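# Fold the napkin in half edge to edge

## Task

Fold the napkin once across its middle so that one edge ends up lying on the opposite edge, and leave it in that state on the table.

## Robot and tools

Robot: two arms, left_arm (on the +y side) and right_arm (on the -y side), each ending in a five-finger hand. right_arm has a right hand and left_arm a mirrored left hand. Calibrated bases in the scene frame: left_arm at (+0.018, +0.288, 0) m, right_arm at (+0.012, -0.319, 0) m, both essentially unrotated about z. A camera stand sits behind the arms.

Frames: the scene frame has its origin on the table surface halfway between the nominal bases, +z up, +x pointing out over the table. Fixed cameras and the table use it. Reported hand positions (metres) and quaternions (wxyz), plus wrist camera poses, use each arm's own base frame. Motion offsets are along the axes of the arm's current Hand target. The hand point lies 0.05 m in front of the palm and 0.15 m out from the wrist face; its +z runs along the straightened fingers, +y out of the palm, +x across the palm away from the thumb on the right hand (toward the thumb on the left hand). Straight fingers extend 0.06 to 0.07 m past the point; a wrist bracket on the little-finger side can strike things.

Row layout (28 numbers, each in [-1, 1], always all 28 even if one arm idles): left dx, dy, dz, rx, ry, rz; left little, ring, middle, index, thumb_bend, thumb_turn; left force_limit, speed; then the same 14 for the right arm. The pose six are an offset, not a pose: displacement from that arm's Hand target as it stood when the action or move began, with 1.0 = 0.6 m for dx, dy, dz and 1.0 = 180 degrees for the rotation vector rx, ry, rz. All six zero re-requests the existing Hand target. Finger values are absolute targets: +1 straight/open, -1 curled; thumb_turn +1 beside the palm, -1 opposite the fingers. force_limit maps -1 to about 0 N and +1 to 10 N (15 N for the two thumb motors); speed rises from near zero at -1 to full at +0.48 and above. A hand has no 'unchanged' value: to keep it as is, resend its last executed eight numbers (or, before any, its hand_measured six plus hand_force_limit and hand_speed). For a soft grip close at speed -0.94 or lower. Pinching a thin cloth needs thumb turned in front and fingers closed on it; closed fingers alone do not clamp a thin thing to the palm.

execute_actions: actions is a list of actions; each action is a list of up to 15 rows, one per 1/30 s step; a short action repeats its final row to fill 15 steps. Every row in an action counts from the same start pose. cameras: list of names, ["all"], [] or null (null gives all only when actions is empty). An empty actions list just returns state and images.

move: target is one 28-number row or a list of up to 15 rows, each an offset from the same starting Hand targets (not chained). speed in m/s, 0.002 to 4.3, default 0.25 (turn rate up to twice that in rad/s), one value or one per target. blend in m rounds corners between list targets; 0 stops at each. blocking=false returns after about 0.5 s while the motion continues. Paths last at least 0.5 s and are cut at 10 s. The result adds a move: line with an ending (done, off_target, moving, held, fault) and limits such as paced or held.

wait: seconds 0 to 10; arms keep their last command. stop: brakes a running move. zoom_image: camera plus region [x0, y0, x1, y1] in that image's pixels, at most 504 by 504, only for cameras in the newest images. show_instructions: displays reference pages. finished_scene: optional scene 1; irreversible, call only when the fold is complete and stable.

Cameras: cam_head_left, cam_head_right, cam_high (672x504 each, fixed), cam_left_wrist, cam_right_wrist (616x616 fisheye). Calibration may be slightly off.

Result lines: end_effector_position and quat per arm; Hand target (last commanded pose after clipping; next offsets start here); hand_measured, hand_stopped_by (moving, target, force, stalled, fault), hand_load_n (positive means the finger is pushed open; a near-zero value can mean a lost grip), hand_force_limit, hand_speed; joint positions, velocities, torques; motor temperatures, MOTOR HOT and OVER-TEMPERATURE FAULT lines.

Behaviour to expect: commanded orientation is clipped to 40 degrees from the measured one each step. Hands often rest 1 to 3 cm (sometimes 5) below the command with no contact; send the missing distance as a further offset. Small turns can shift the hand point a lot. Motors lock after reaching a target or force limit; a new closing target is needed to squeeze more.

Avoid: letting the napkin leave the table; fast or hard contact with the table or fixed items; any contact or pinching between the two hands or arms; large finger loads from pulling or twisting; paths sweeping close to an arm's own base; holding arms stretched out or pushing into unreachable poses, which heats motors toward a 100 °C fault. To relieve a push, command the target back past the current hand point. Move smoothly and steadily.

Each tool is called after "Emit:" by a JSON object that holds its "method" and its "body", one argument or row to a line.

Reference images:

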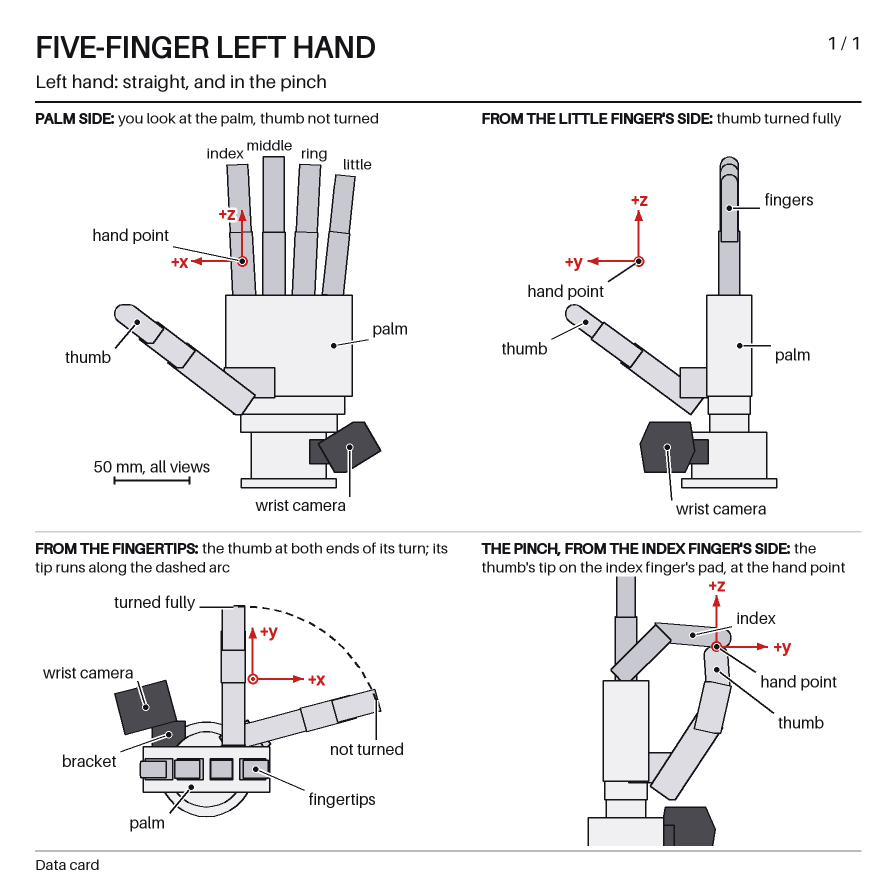

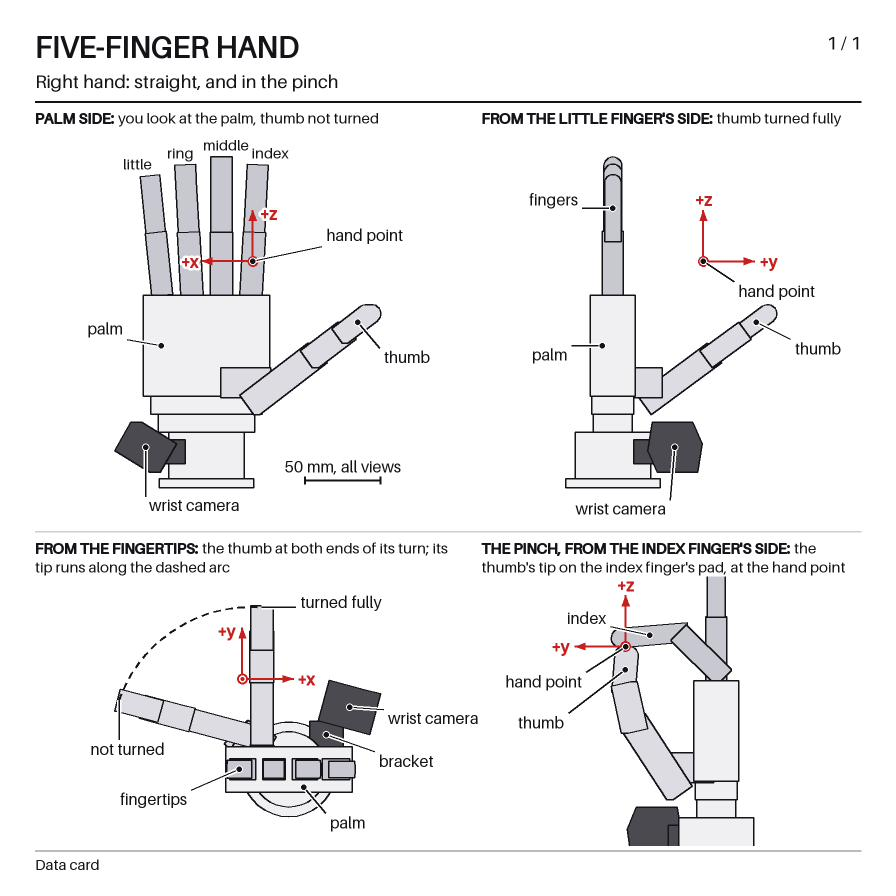

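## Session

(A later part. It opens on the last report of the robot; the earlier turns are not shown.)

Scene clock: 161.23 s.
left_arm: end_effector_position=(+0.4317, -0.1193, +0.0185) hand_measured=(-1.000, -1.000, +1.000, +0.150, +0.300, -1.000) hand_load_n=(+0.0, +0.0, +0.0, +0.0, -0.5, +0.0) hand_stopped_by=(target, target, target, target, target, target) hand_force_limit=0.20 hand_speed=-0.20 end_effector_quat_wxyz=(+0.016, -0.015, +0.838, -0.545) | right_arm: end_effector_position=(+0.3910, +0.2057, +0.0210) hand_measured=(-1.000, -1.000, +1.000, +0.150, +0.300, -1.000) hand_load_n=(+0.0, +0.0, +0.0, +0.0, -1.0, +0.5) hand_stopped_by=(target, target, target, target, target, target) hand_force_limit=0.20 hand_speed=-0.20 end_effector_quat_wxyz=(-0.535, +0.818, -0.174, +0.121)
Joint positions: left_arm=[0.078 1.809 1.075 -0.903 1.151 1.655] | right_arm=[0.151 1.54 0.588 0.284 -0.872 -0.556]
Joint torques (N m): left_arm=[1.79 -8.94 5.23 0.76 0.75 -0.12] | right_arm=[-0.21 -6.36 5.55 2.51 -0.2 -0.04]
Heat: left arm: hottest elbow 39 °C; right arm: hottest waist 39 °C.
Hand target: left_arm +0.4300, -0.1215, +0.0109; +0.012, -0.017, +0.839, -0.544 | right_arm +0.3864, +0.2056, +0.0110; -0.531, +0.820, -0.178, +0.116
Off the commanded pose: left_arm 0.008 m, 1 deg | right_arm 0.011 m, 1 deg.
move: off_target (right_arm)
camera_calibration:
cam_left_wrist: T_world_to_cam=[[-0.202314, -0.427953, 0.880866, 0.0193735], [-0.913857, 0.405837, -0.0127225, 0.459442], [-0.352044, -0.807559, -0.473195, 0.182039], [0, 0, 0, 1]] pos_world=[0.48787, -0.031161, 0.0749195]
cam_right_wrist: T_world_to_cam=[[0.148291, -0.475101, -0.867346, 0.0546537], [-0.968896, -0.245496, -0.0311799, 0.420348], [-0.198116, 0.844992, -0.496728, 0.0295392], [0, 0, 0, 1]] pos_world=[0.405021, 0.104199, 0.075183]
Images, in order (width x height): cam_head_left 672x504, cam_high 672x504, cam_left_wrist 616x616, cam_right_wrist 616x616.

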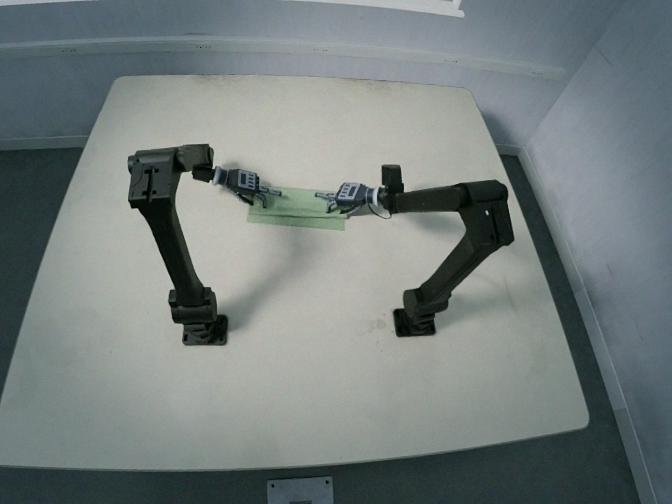

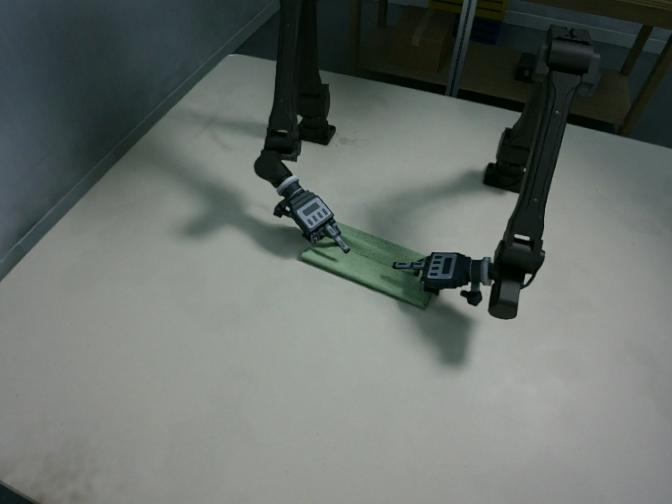

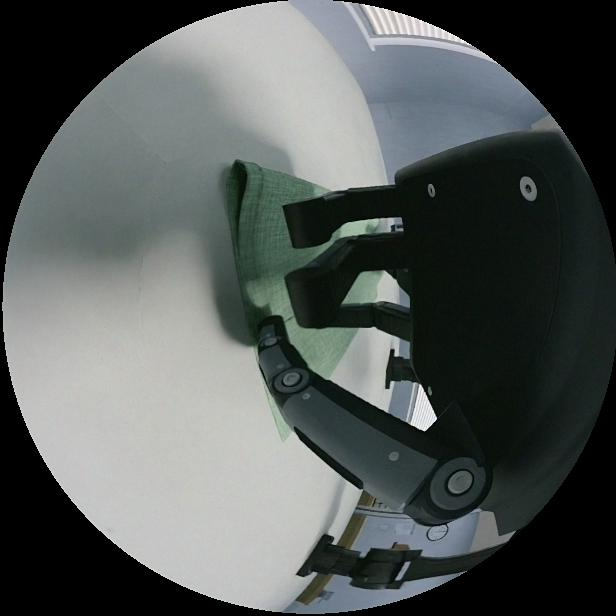

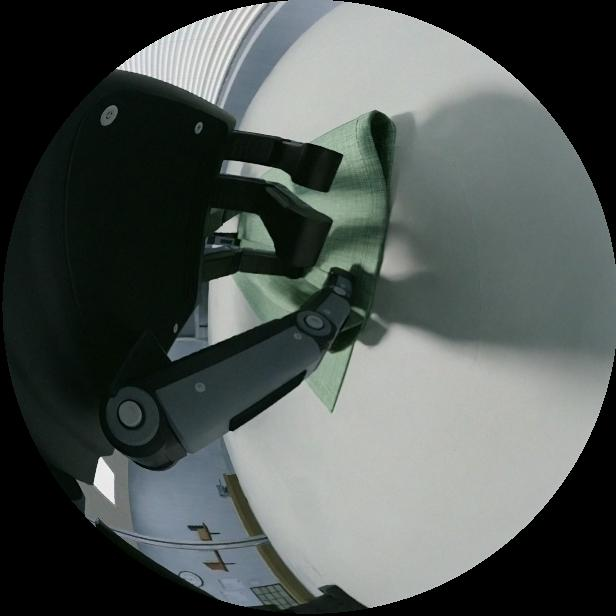

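Emit:
{"method": "move", "body": {
  "target": [
    [0,0,0,0,0,0,-1,-1,1,-0.2,0.28,-1,0.2,-0.8,0,0,0,0,0,0,-1,-1,1,-0.2,0.28,-1,0.2,-0.8],
    [0,0,0,0,0,0,-1,-1,1,-0.45,0.25,-1,0.2,-0.8,0,0,0,0,0,0,-1,-1,1,-0.45,0.25,-1,0.2,-0.8],
    [0.0013,-0.0456,-0.0205,0,0,0,-1,-1,1,-0.45,0.25,-1,0.2,-0.8,0,-0.0456,-0.0204,0,0,0,-1,-1,1,-0.45,0.25,-1,0.2,-0.8]
  ],
  "speed": 0.05,
  "cameras": ["cam_left_wrist", "cam_right_wrist", "cam_high", "cam_head_left"]
}}

Emit:
{"method": "zoom_image", "body": {
  "camera": "cam_left_wrist",
  "region": [200, 200, 360, 440]
}}

Emit:
{"method": "zoom_image", "body": {
  "camera": "cam_right_wrist",
  "region": [260, 200, 480, 420]
}}

Emit:
{"method": "zoom_image", "body": {
  "camera": "cam_high",
  "region": [290, 200, 450, 320]
}}

Emit:
{"method": "zoom_image", "body": {
  "camera": "cam_head_left",
  "region": [230, 170, 370, 240]
}}

Scene clock: 165.07 s.
left_arm: end_effector_position=(+0.4254, -0.1198, +0.0326) hand_measured=(-1.000, -1.000, +1.000, -0.326, +0.252, -1.000) hand_load_n=(+0.0, +0.0, +0.0, +9.5, +2.5, -0.5) hand_stopped_by=(target, target, target, force, target, target) hand_force_limit=0.20 hand_speed=-0.80 end_effector_quat_wxyz=(+0.010, -0.020, +0.838, -0.545) | right_arm: end_effector_position=(+0.3819, +0.2038, +0.0334) hand_measured=(-1.000, -1.000, +1.000, -0.326, +0.250, -1.000) hand_load_n=(+0.0, +0.0, +0.0, +8.5, +1.5, +0.0) hand_stopped_by=(target, target, target, force, target, target) hand_force_limit=0.20 hand_speed=-0.80 end_effector_quat_wxyz=(-0.529, +0.821, -0.183, +0.111)
Joint positions: left_arm=[0.078 1.778 1.075 -0.949 1.151 1.655] | right_arm=[0.151 1.482 0.588 0.197 -0.868 -0.556]
Joint torques (N m): left_arm=[1.61 -10.64 6.63 -0.35 0.74 -0.12] | right_arm=[0.32 -8.41 7.82 1.48 -0.34 -0.06]
Heat: left arm: hottest elbow 39 °C; right arm: hottest waist 39 °C.
Hand target: left_arm +0.4292, -0.1215, +0.0409; +0.011, -0.017, +0.839, -0.544 | right_arm +0.3864, +0.2057, +0.0410; -0.531, +0.820, -0.178, +0.116
Off the commanded pose: left_arm 0.009 m, 0 deg | right_arm 0.009 m, 1 deg.
move: done; target 2's new numbers were sent with right_arm's hand 0.011 m and 1 deg from that target
camera_calibration:
cam_left_wrist: T_world_to_cam=[[-0.188927, -0.426958, 0.884315, -0.000254999], [-0.913946, 0.405835, 0.000684389, 0.453633], [-0.359178, -0.808087, -0.46689, 0.188902], [0, 0, 0, 1]] pos_world=[0.482397, -0.031559, 0.0881116]
cam_right_wrist: T_world_to_cam=[[0.122336, -0.48136, -0.867944, 0.0771472], [-0.970103, -0.242685, -0.00214336, 0.410393], [-0.209605, 0.842257, -0.496657, 0.0403949], [0, 0, 0, 1]] pos_world=[0.397152, 0.102709, 0.0879015]
Images, in order (width x height): cam_head_left 672x504, cam_high 672x504, cam_left_wrist 616x616, cam_right_wrist 616x616.

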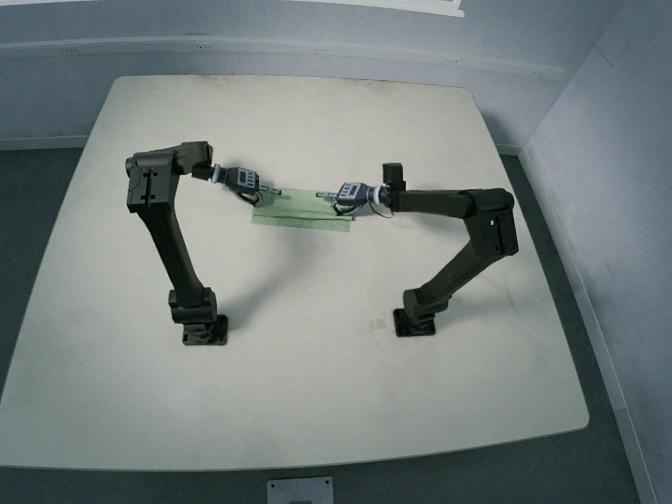

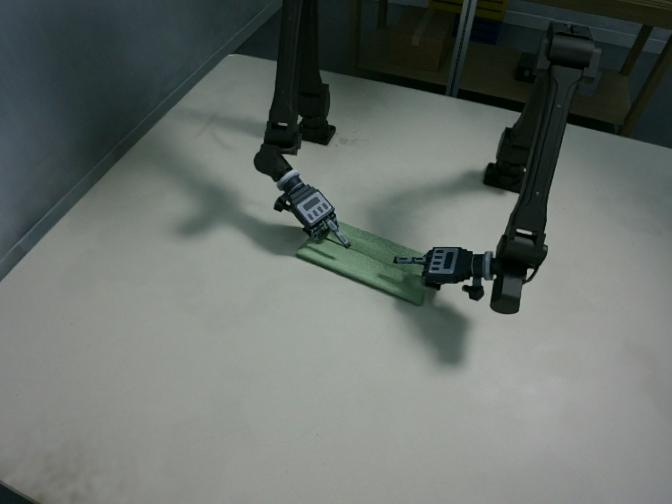

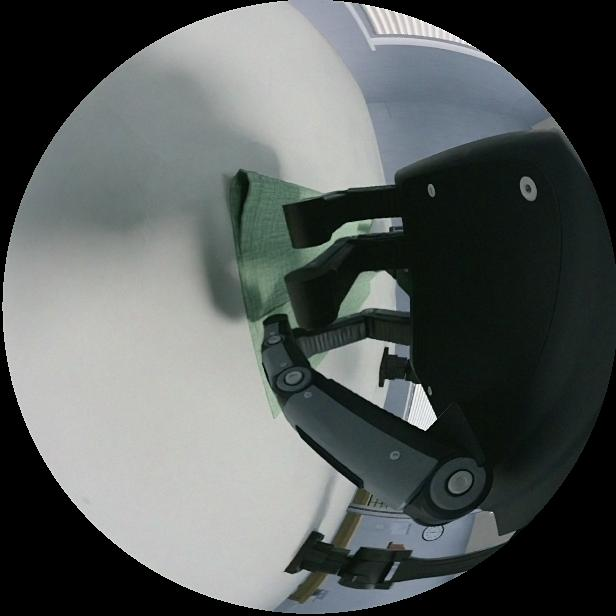

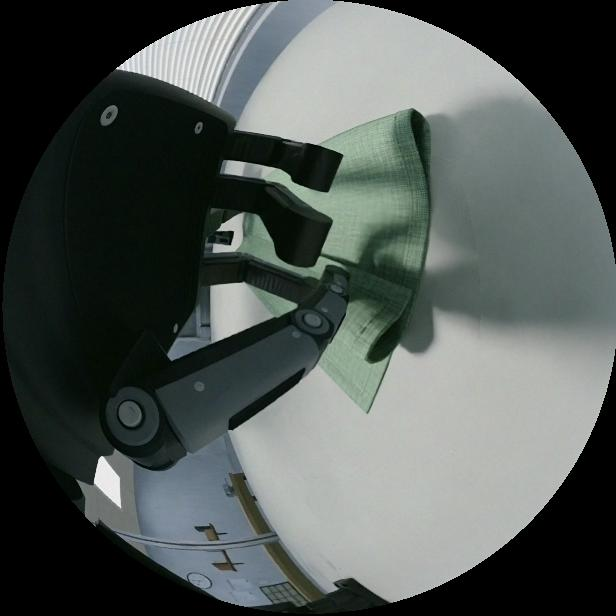

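Scaled by 2.100 from the camera's 616x616 image, which has a finer 880x880 frame.

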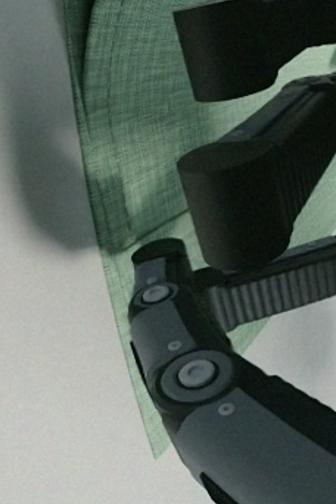

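Scaled by 2.291 from the camera's 616x616 image, which has a finer 880x880 frame.

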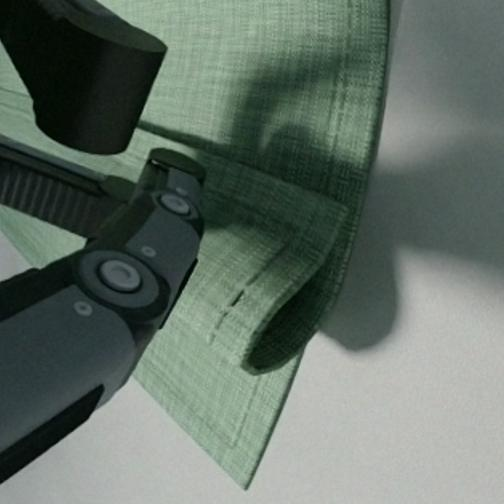

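Scaled by 3.150 from the camera's 672x504 image, which has a finer 960x720 frame.

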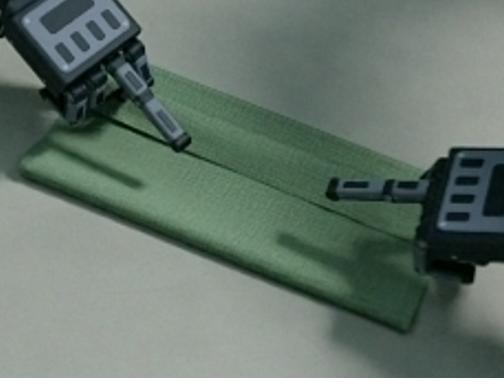

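Scaled by 3.600 from the camera's 672x504 image, which has a finer 960x720 frame.

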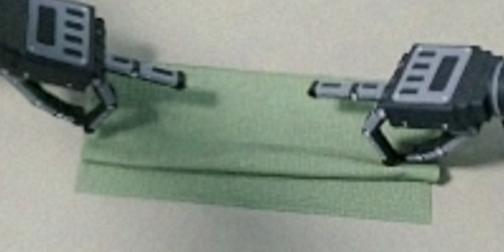

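Emit:
{"method": "execute_actions", "body": {
  "actions": []
}}

Scene clock: 165.83 s.
left_arm: end_effector_position=(+0.4254, -0.1198, +0.0326) hand_measured=(-1.000, -1.000, +1.000, -0.326, +0.252, -1.000) hand_load_n=(+0.0, +0.0, +0.0, +9.5, +2.0, +0.0) hand_stopped_by=(target, target, target, force, target, target) hand_force_limit=0.20 hand_speed=-0.80 end_effector_quat_wxyz=(+0.010, -0.020, +0.838, -0.545) | right_arm: end_effector_position=(+0.3818, +0.2038, +0.0334) hand_measured=(-1.000, -1.000, +1.000, -0.326, +0.250, -1.000) hand_load_n=(+0.0, +0.0, +0.0, +8.5, +1.5, -0.5) hand_stopped_by=(target, target, target, force, target, target) hand_force_limit=0.20 hand_speed=-0.80 end_effector_quat_wxyz=(-0.529, +0.821, -0.183, +0.111)
Joint positions: left_arm=[0.078 1.778 1.075 -0.949 1.151 1.655] | right_arm=[0.151 1.482 0.588 0.196 -0.868 -0.556]
Joint velocities: within noise
Joint torques (N m): left_arm=[1.67 -10.7 6.54 -0.29 0.74 -0.13] | right_arm=[0.32 -8.53 7.86 1.62 -0.35 -0.06]
Motor temperatures (°C): left_arm=[37 38 39 30 33 36] | right_arm=[39 33 38 34 34 30]
Heat: left arm: hottest elbow 39 °C; right arm: hottest waist 39 °C.
Hand target: left_arm +0.4292, -0.1215, +0.0409; +0.011, -0.017, +0.839, -0.544 | right_arm +0.3863, +0.2057, +0.0410; -0.531, +0.820, -0.178, +0.116
Off the commanded pose: left_arm 0.009 m, 0 deg | right_arm 0.009 m, 1 deg.
camera_calibration:
cam_left_wrist: T_world_to_cam=[[-0.188927, -0.426958, 0.884315, -0.000254999], [-0.913946, 0.405835, 0.000684389, 0.453633], [-0.359178, -0.808087, -0.46689, 0.188902], [0, 0, 0, 1]] pos_world=[0.482397, -0.031559, 0.0881116]
cam_right_wrist: T_world_to_cam=[[0.121976, -0.481349, -0.868, 0.0771714], [-0.970105, -0.24268, -0.00174687, 0.410237], [-0.209805, 0.842265, -0.49656, 0.0404789], [0, 0, 0, 1]] pos_world=[0.397053, 0.102609, 0.0878017]

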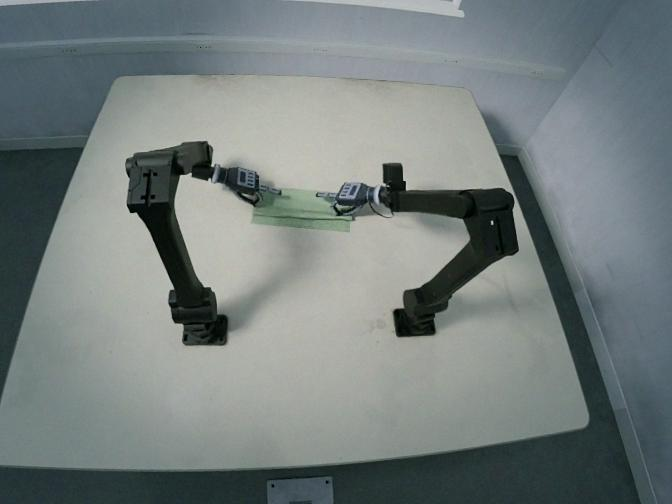

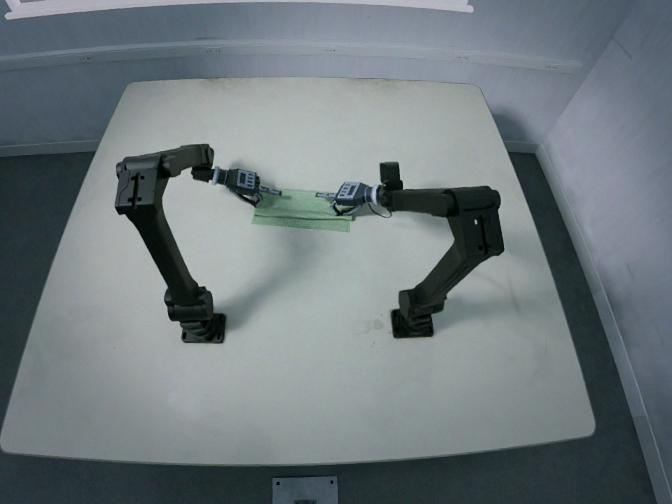

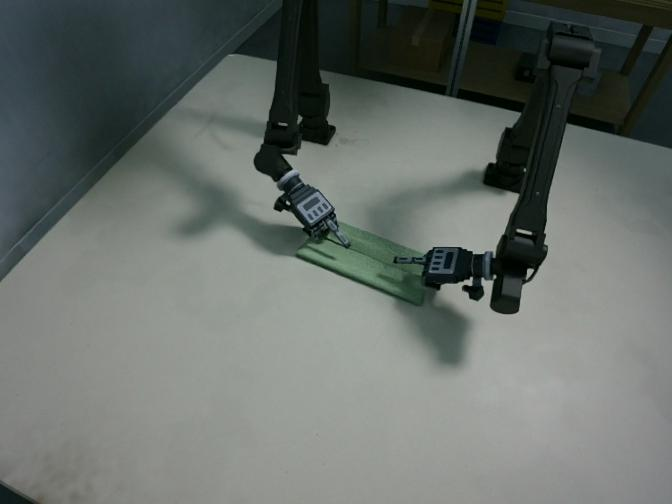

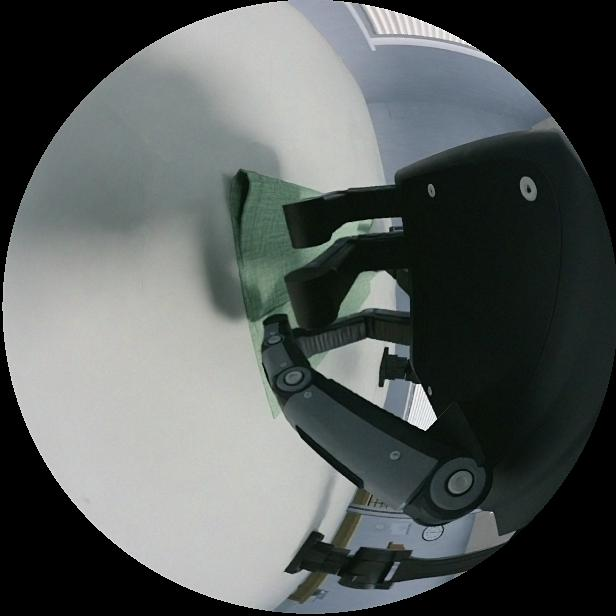

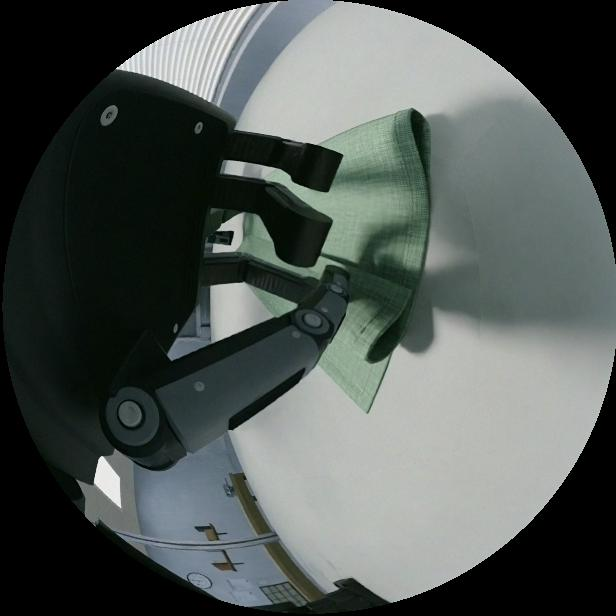

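Emit:
{"method": "zoom_image", "body": {
  "camera": "cam_right_wrist",
  "region": [220, 90, 500, 430]
}}

Emit:
{"method": "zoom_image", "body": {
  "camera": "cam_left_wrist",
  "region": [200, 150, 420, 440]
}}

Emit:
{"method": "zoom_image", "body": {
  "camera": "cam_high",
  "region": [290, 200, 450, 320]
}}

Emit:
{"method": "zoom_image", "body": {
  "camera": "cam_head_right",
  "region": [230, 170, 370, 240]
}}

Scaled by 1.482 from the camera's 616x616 image, which has a finer 880x880 frame.

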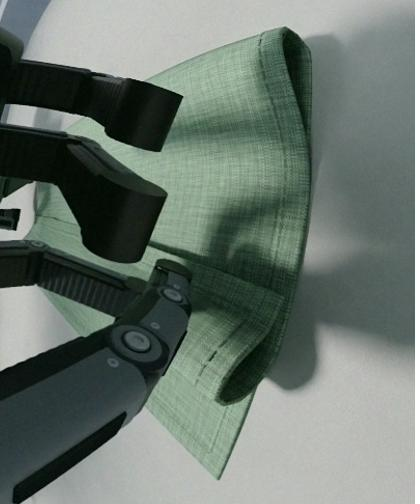

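Scaled by 1.738 from the camera's 616x616 image, which has a finer 880x880 frame.

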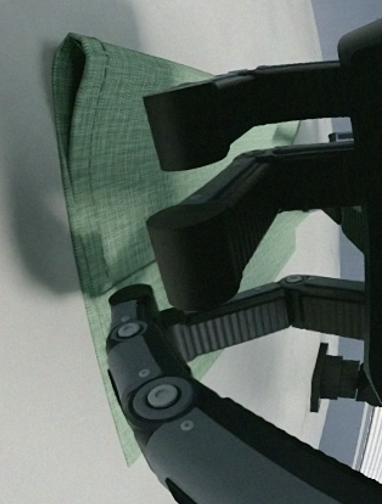

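Scaled by 3.150 from the camera's 672x504 image, which has a finer 960x720 frame.

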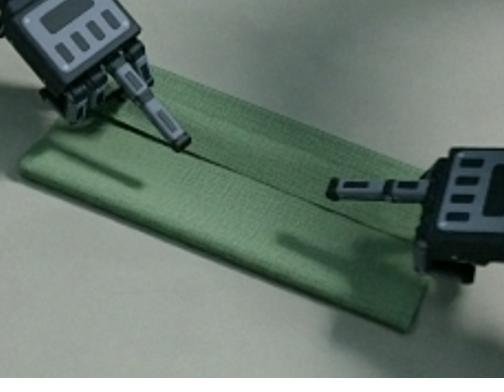

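Scaled by 3.600 from the camera's 672x504 image, which has a finer 960x720 frame.

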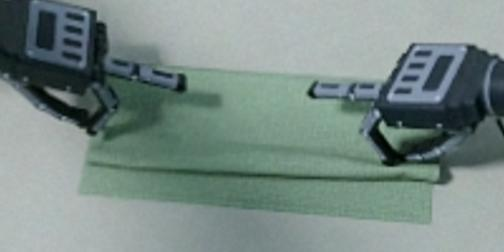

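Emit:
{"method": "move", "body": {
  "target": [0.00433,-0.152,-0.0683,0,0,0,-1,-1,1,0.1,0.32,-1,0.2,-0.2, 0,-0.152,-0.068,0,0,0,-1,-1,1,0.1,0.32,-1,0.2,-0.2],
  "speed": 0.15,
  "cameras": ["all"]
}}

Emit:
{"method": "zoom_image", "body": {
  "camera": "cam_left_wrist",
  "region": [200, 150, 420, 440]
}}

Emit:
{"method": "zoom_image", "body": {
  "camera": "cam_right_wrist",
  "region": [220, 90, 500, 430]
}}

Emit:
{"method": "zoom_image", "body": {
  "camera": "cam_head_right",
  "region": [230, 170, 370, 240]
}}

Emit:
{"method": "zoom_image", "body": {
  "camera": "cam_high",
  "region": [290, 200, 450, 320]
}}

Scene clock: 168.13 s.
left_arm: end_effector_position=(+0.4128, -0.1208, +0.1265) hand_measured=(-1.000, -1.000, +1.000, +0.100, +0.320, -1.000) hand_load_n=(+0.0, +0.5, +0.0, -0.5, +0.0, +0.0) hand_stopped_by=(target, target, target, target, target, target) hand_force_limit=0.20 hand_speed=-0.20 end_effector_quat_wxyz=(-0.001, -0.027, +0.838, -0.545) | right_arm: end_effector_position=(+0.3663, +0.2015, +0.1168) hand_measured=(-1.000, -1.000, +1.000, +0.100, +0.320, -1.000) hand_load_n=(+0.0, +0.5, +0.0, +0.0, +0.0, +0.0) hand_stopped_by=(target, target, target, target, target, target) hand_force_limit=0.20 hand_speed=-0.20 end_effector_quat_wxyz=(-0.524, +0.824, -0.193, +0.097)
Joint positions: left_arm=[0.078 1.622 1.153 -1.206 1.151 1.65] | right_arm=[0.151 1.246 0.671 -0.157 -0.867 -0.553]
Joint torques (N m): left_arm=[1.61 -9.41 9.55 -0.4 0.74 -0.07] | right_arm=[-0.15 -5.95 13.2 1.31 -0.44 -0.07]
Heat: left arm: hottest elbow 39 °C; right arm: hottest waist 39 °C.
Hand target: left_arm +0.4267, -0.1212, +0.1409; +0.012, -0.017, +0.839, -0.544 | right_arm +0.3862, +0.2057, +0.1409; -0.531, +0.820, -0.178, +0.117
Off the commanded pose: left_arm 0.020 m, 2 deg | right_arm 0.031 m, 3 deg.
move: off_target (left_arm, right_arm)
camera_calibration:
cam_left_wrist: T_world_to_cam=[[-0.165239, -0.425606, 0.889694, -0.0964186], [-0.914335, 0.404273, 0.0235776, 0.439605], [-0.369714, -0.809582, -0.455948, 0.230244], [0, 0, 0, 1]] pos_world=[0.471138, -0.0323551, 0.180398]
cam_right_wrist: T_world_to_cam=[[0.0894661, -0.485686, -0.869543, 0.163402], [-0.969906, -0.240978, 0.0348066, 0.39012], [-0.226445, 0.840261, -0.492629, 0.0867077], [0, 0, 0, 1]] pos_world=[0.383396, 0.100515, 0.171221]

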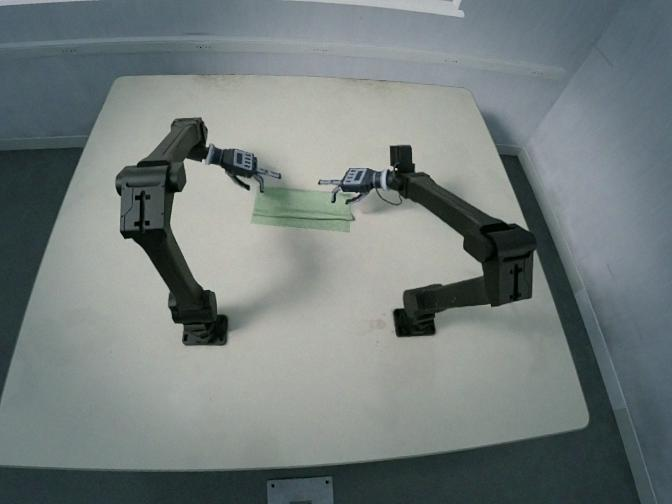

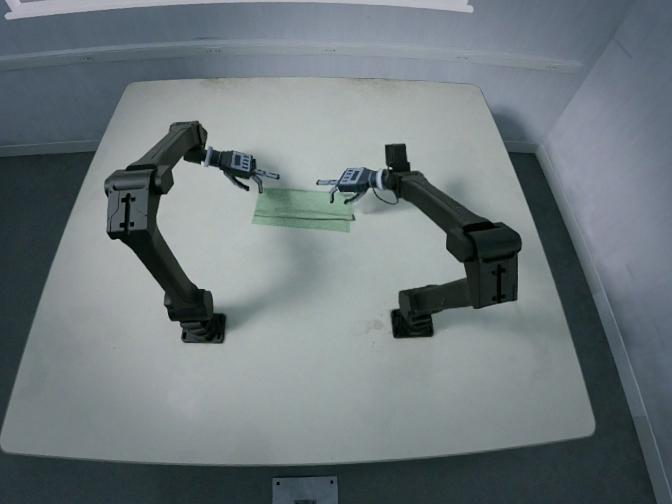

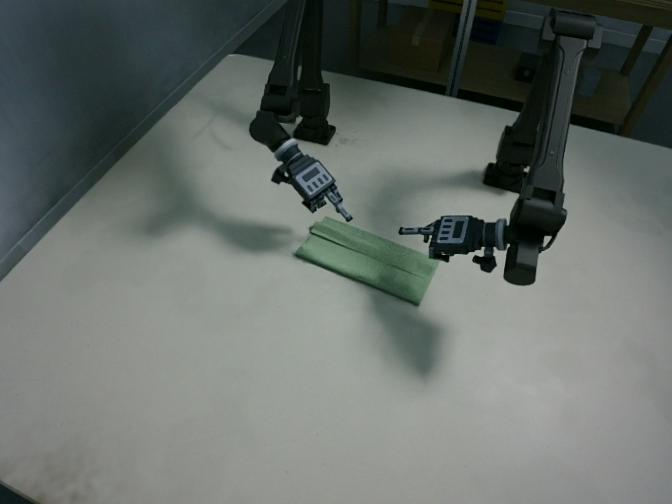

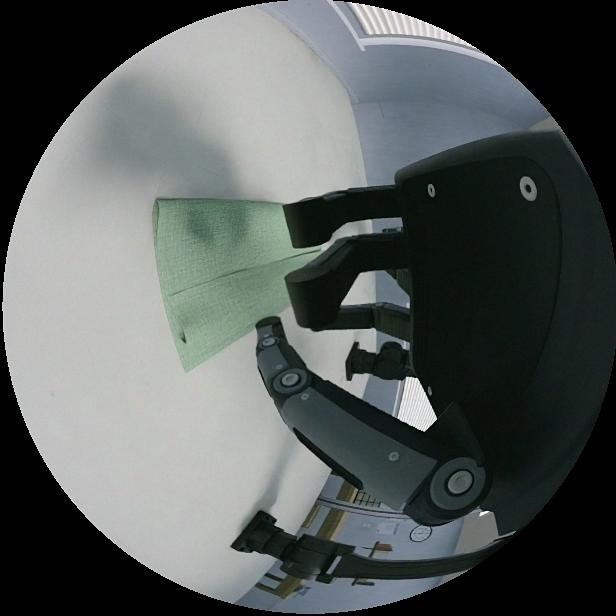

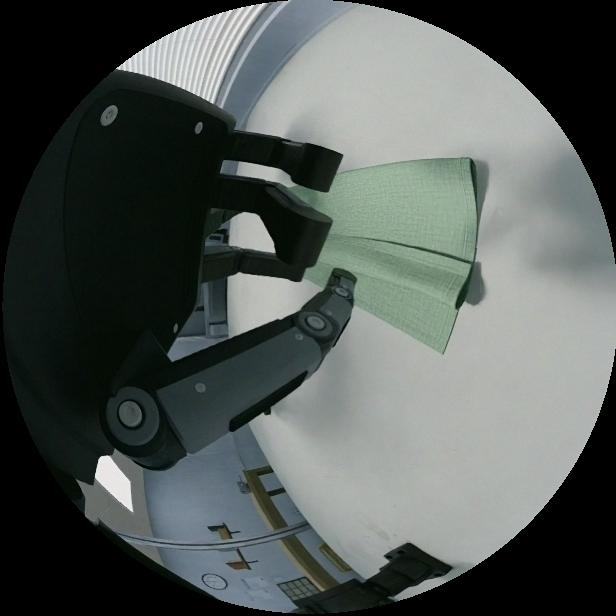

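Scaled by 1.738 from the camera's 616x616 image, which has a finer 880x880 frame.

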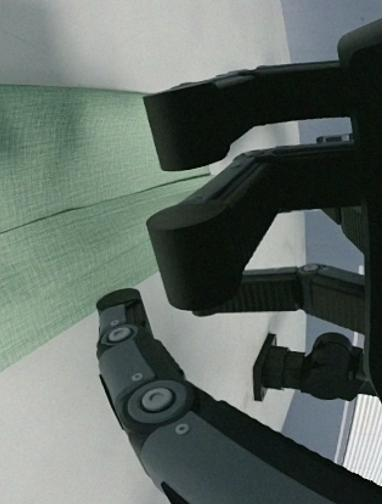

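Scaled by 1.482 from the camera's 616x616 image, which has a finer 880x880 frame.

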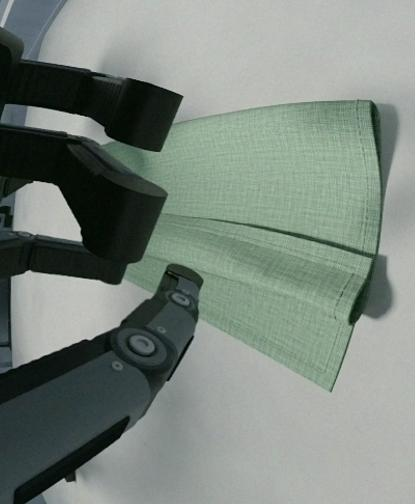

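Scaled by 3.600 from the camera's 672x504 image, which has a finer 960x720 frame.

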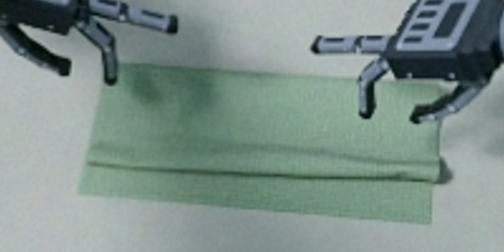

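Scaled by 3.150 from the camera's 672x504 image, which has a finer 960x720 frame.

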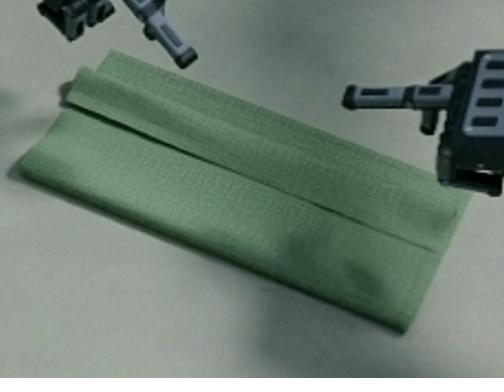

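Emit:
{"method": "move", "body": {
  "target": [0,0,0,0,0,0.1,-1,-1,-1,0.6,0.9,-1,0.2,0, 0,0,0,0,0,-0.1,-1,-1,-1,0.6,0.9,-1,0.2,0],
  "speed": 0.25
}}

Scene clock: 174.10 s.
left_arm: end_effector_position=(+0.4289, -0.1183, +0.1401) hand_measured=(-1.000, -1.000, -1.000, +0.600, +0.900, -1.000) hand_load_n=(+0.0, +0.0, +0.5, +0.0, +0.5, +0.0) hand_stopped_by=(target, target, target, target, target, target) hand_force_limit=0.20 hand_speed=0.00 end_effector_quat_wxyz=(+0.097, +0.107, +0.832, -0.536) | right_arm: end_effector_position=(+0.3789, +0.2000, +0.1261) hand_measured=(-1.000, -1.000, -1.000, +0.600, +0.900, -1.000) hand_load_n=(+0.0, +0.0, +0.0, +0.0, +0.5, +0.0) hand_stopped_by=(target, target, target, target, target, target) hand_force_limit=0.20 hand_speed=0.00 end_effector_quat_wxyz=(-0.503, +0.842, -0.063, +0.186)
Joint positions: left_arm=[0.076 1.568 1.148 -1.205 1.151 1.938] | right_arm=[0.182 1.199 0.671 -0.157 -0.836 -0.825]
Joint torques (N m): left_arm=[1.44 -8.94 6.63 -0.14 0.77 0.06] | right_arm=[1.44 -6.77 11.23 1.76 -0.36 -0.18]
Heat: left arm: hottest elbow 39 °C; right arm: hottest waist 39 °C.
Hand target: left_arm +0.4265, -0.1214, +0.1409; +0.096, +0.114, +0.831, -0.536 | right_arm +0.3862, +0.2058, +0.1409; -0.506, +0.838, -0.047, +0.198
Off the commanded pose: left_arm 0.004 m, 1 deg | right_arm 0.018 m, 2 deg.
move: off_target (right_arm)

Emit:
{"method": "move", "body": {
  "target": [0,0,-0.08,0,0,-0.1,-1,-1,-1,0.6,0.9,-1,0.2,0, 0.0498,-0.04,-0.1208,-0.356,0.191,0.452,-1,-1,-1,0.2,0.9,-1,0.2,0],
  "speed": 0.4,
  "cameras": ["cam_head_right","cam_high"]
}}

Scene clock: 180.43 s.
left_arm: end_effector_position=(+0.4113, -0.0829, +0.1523) hand_measured=(-1.000, -1.000, -1.000, +0.600, +0.900, -1.000) hand_load_n=(+0.0, +0.0, +0.0, +0.0, +0.0, +0.0) hand_stopped_by=(target, target, target, target, target, target) hand_force_limit=0.20 hand_speed=0.00 end_effector_quat_wxyz=(+0.007, -0.014, +0.837, -0.547) | right_arm: end_effector_position=(+0.3642, +0.1480, +0.1837) hand_measured=(-1.000, -1.000, -1.000, +0.200, +0.900, -1.000) hand_load_n=(+0.0, +0.0, +0.0, +0.0, +0.0, +0.0) hand_stopped_by=(target, target, target, target, target, target) hand_force_limit=0.20 hand_speed=0.00 end_effector_quat_wxyz=(-0.016, -0.655, +0.755, +0.010)
Joint positions: left_arm=[0.163 1.633 1.235 -1.468 1.137 1.89] | right_arm=[0.253 1.51 1.345 -1.444 -0.004 0.395]
Joint torques (N m): left_arm=[2.73 -8.12 9.62 -0.58 0.62 -0.18] | right_arm=[-0.62 -9.41 13.68 0.27 0.08 -0.02]
Heat: left arm: hottest elbow 39 °C; right arm: hottest waist 39 °C.
Hand target: left_arm +0.4248, -0.0774, +0.1605; +0.012, -0.017, +0.839, -0.544 | right_arm +0.3830, +0.1489, +0.1998; +0.001, -0.649, +0.761, +0.000
Off the commanded pose: left_arm 0.017 m, 1 deg | right_arm 0.025 m, 2 deg.
move: off_target (left_arm, right_arm)
Images, in order (width x height): cam_head_right 672x504, cam_high 672x504.

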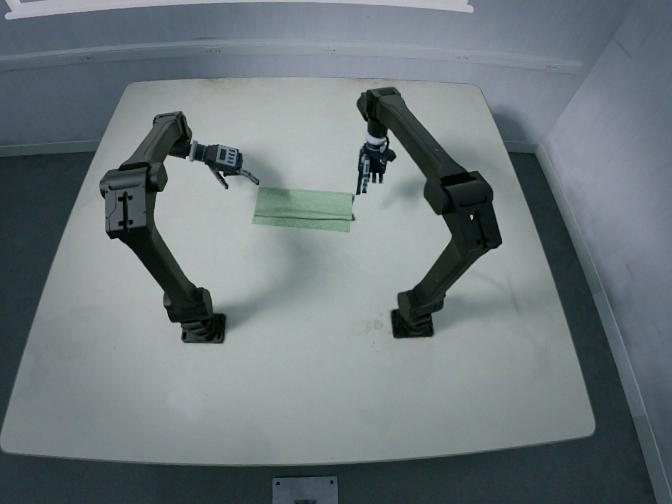

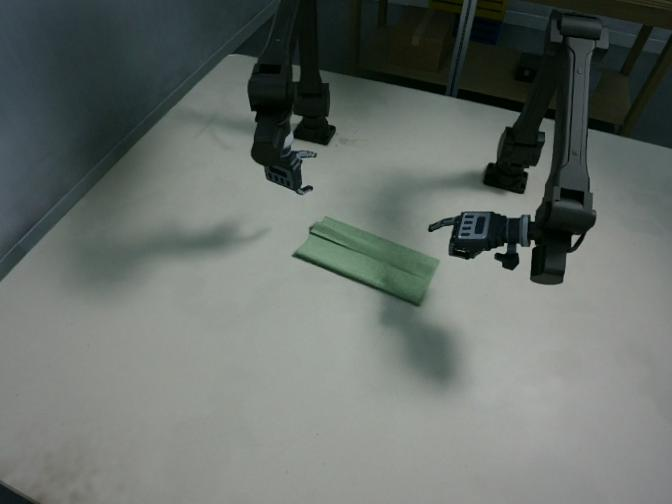

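Emit:
{"method": "move", "body": {
  "target": [0,0,0,0,0,0,-1,-1,-1,0.6,0.9,-1,0.2,0, 0,0,0,0,0,0.5,-1,-1,-1,-0.25,0.8,-1,0.2,0],
  "speed": 0.5,
  "cameras": ["all"]
}}

Emit:
{"method": "zoom_image", "body": {
  "camera": "cam_head_left",
  "region": [240, 130, 420, 260]
}}

Emit:
{"method": "zoom_image", "body": {
  "camera": "cam_high",
  "region": [240, 160, 450, 320]
}}

Scene clock: 183.50 s.
left_arm: end_effector_position=(+0.4113, -0.0829, +0.1523) hand_measured=(-1.000, -1.000, -1.000, +0.600, +0.900, -1.000) hand_load_n=(+0.0, +0.0, +0.0, +0.0, +0.0, +0.0) hand_stopped_by=(target, target, target, target, target, target) hand_force_limit=0.20 hand_speed=0.00 end_effector_quat_wxyz=(+0.007, -0.014, +0.837, -0.547) | right_arm: end_effector_position=(+0.3894, +0.1460, +0.1986) hand_measured=(-1.000, -1.000, -1.000, -0.250, +0.800, -1.000) hand_load_n=(+0.0, +0.0, +0.0, +0.0, +0.0, +0.0) hand_stopped_by=(target, target, target, target, target, target) hand_force_limit=0.20 hand_speed=0.00 end_effector_quat_wxyz=(+0.002, +0.082, +0.997, +0.002)
Joint positions: left_arm=[0.163 1.633 1.235 -1.468 1.137 1.89] | right_arm=[0.256 1.286 1.164 -1.444 -0.003 1.99]
Joint torques (N m): left_arm=[2.78 -8.06 9.62 -0.68 0.63 -0.17] | right_arm=[1.03 -8.18 8.25 0.42 0 0.01]
Heat: left arm: hottest elbow 39 °C; right arm: hottest waist 39 °C.
Hand target: left_arm +0.4248, -0.0774, +0.1605; +0.012, -0.017, +0.839, -0.544 | right_arm +0.3831, +0.1489, +0.1998; +0.000, +0.080, +0.997, +0.001
Off the commanded pose: left_arm 0.017 m, 1 deg | right_arm 0.007 m, 0 deg.
move: off_target (left_arm)
camera_calibration:
cam_left_wrist: T_world_to_cam=[[-0.195459, -0.420959, 0.885771, -0.0900446], [-0.908696, 0.417453, -0.00212458, 0.425034], [-0.368873, -0.805311, -0.464119, 0.273287], [0, 0, 0, 1]] pos_world=[0.469435, 0.0047442, 0.207499]
cam_right_wrist: T_world_to_cam=[[-0.163939, 0.986465, -0.00337632, -0.0828593], [0.81155, 0.136815, 0.568038, -0.458416], [0.560812, 0.0903837, -0.822995, 0.0473888], [0, 0, 0, 1]] pos_world=[0.331868, 0.140173, 0.299119]

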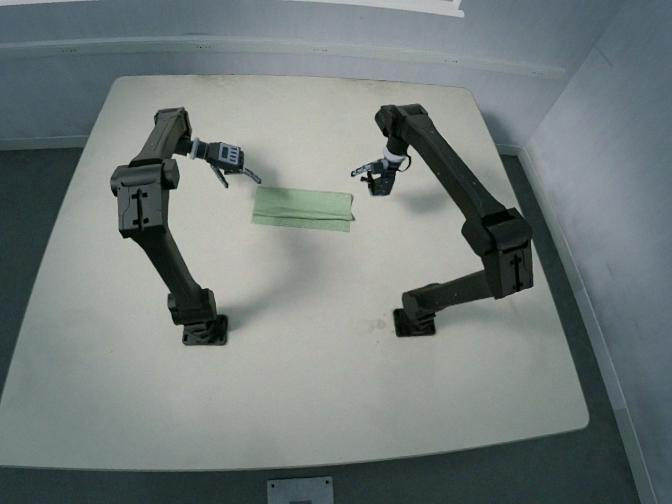

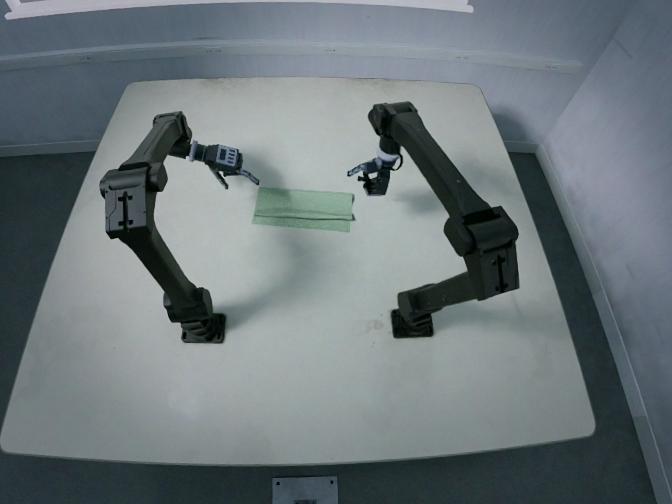

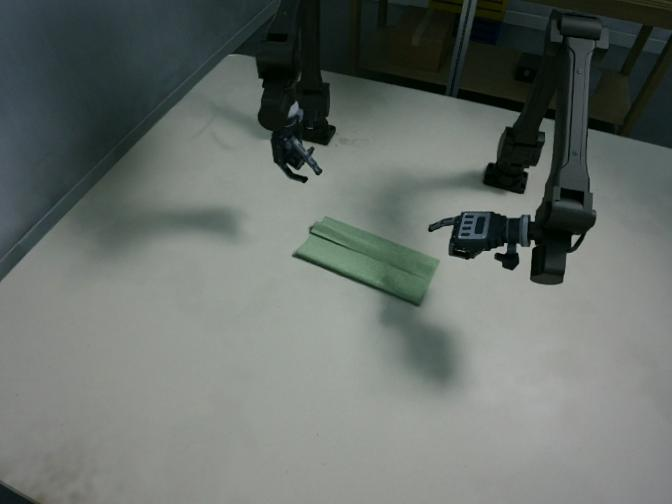

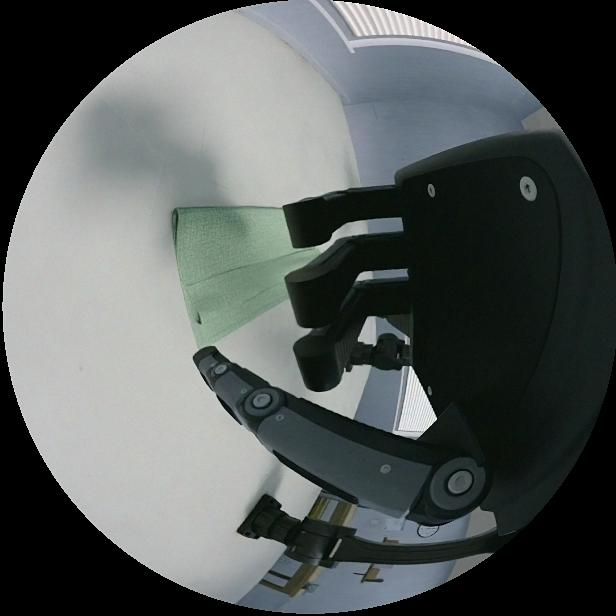

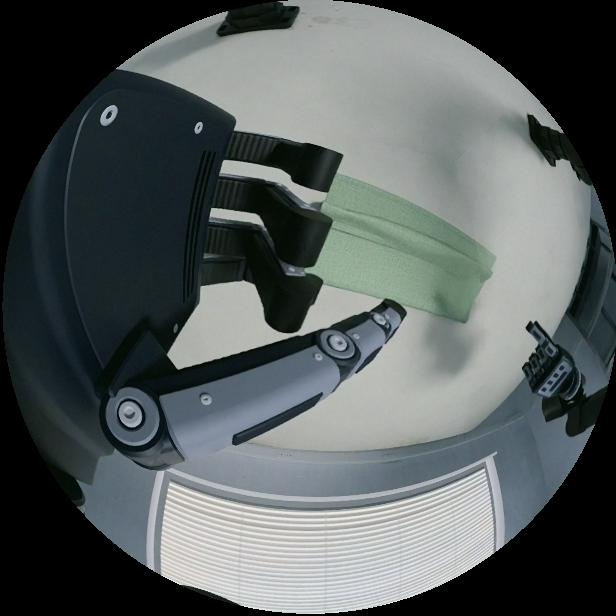

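Scaled by 2.800 from the camera's 672x504 image, which has a finer 960x720 frame.

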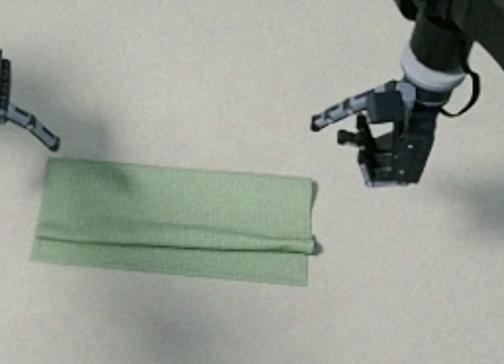

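Scaled by 2.400 from the camera's 672x504 image, which has a finer 960x720 frame.

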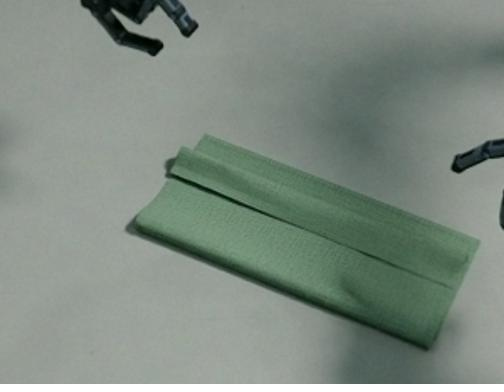

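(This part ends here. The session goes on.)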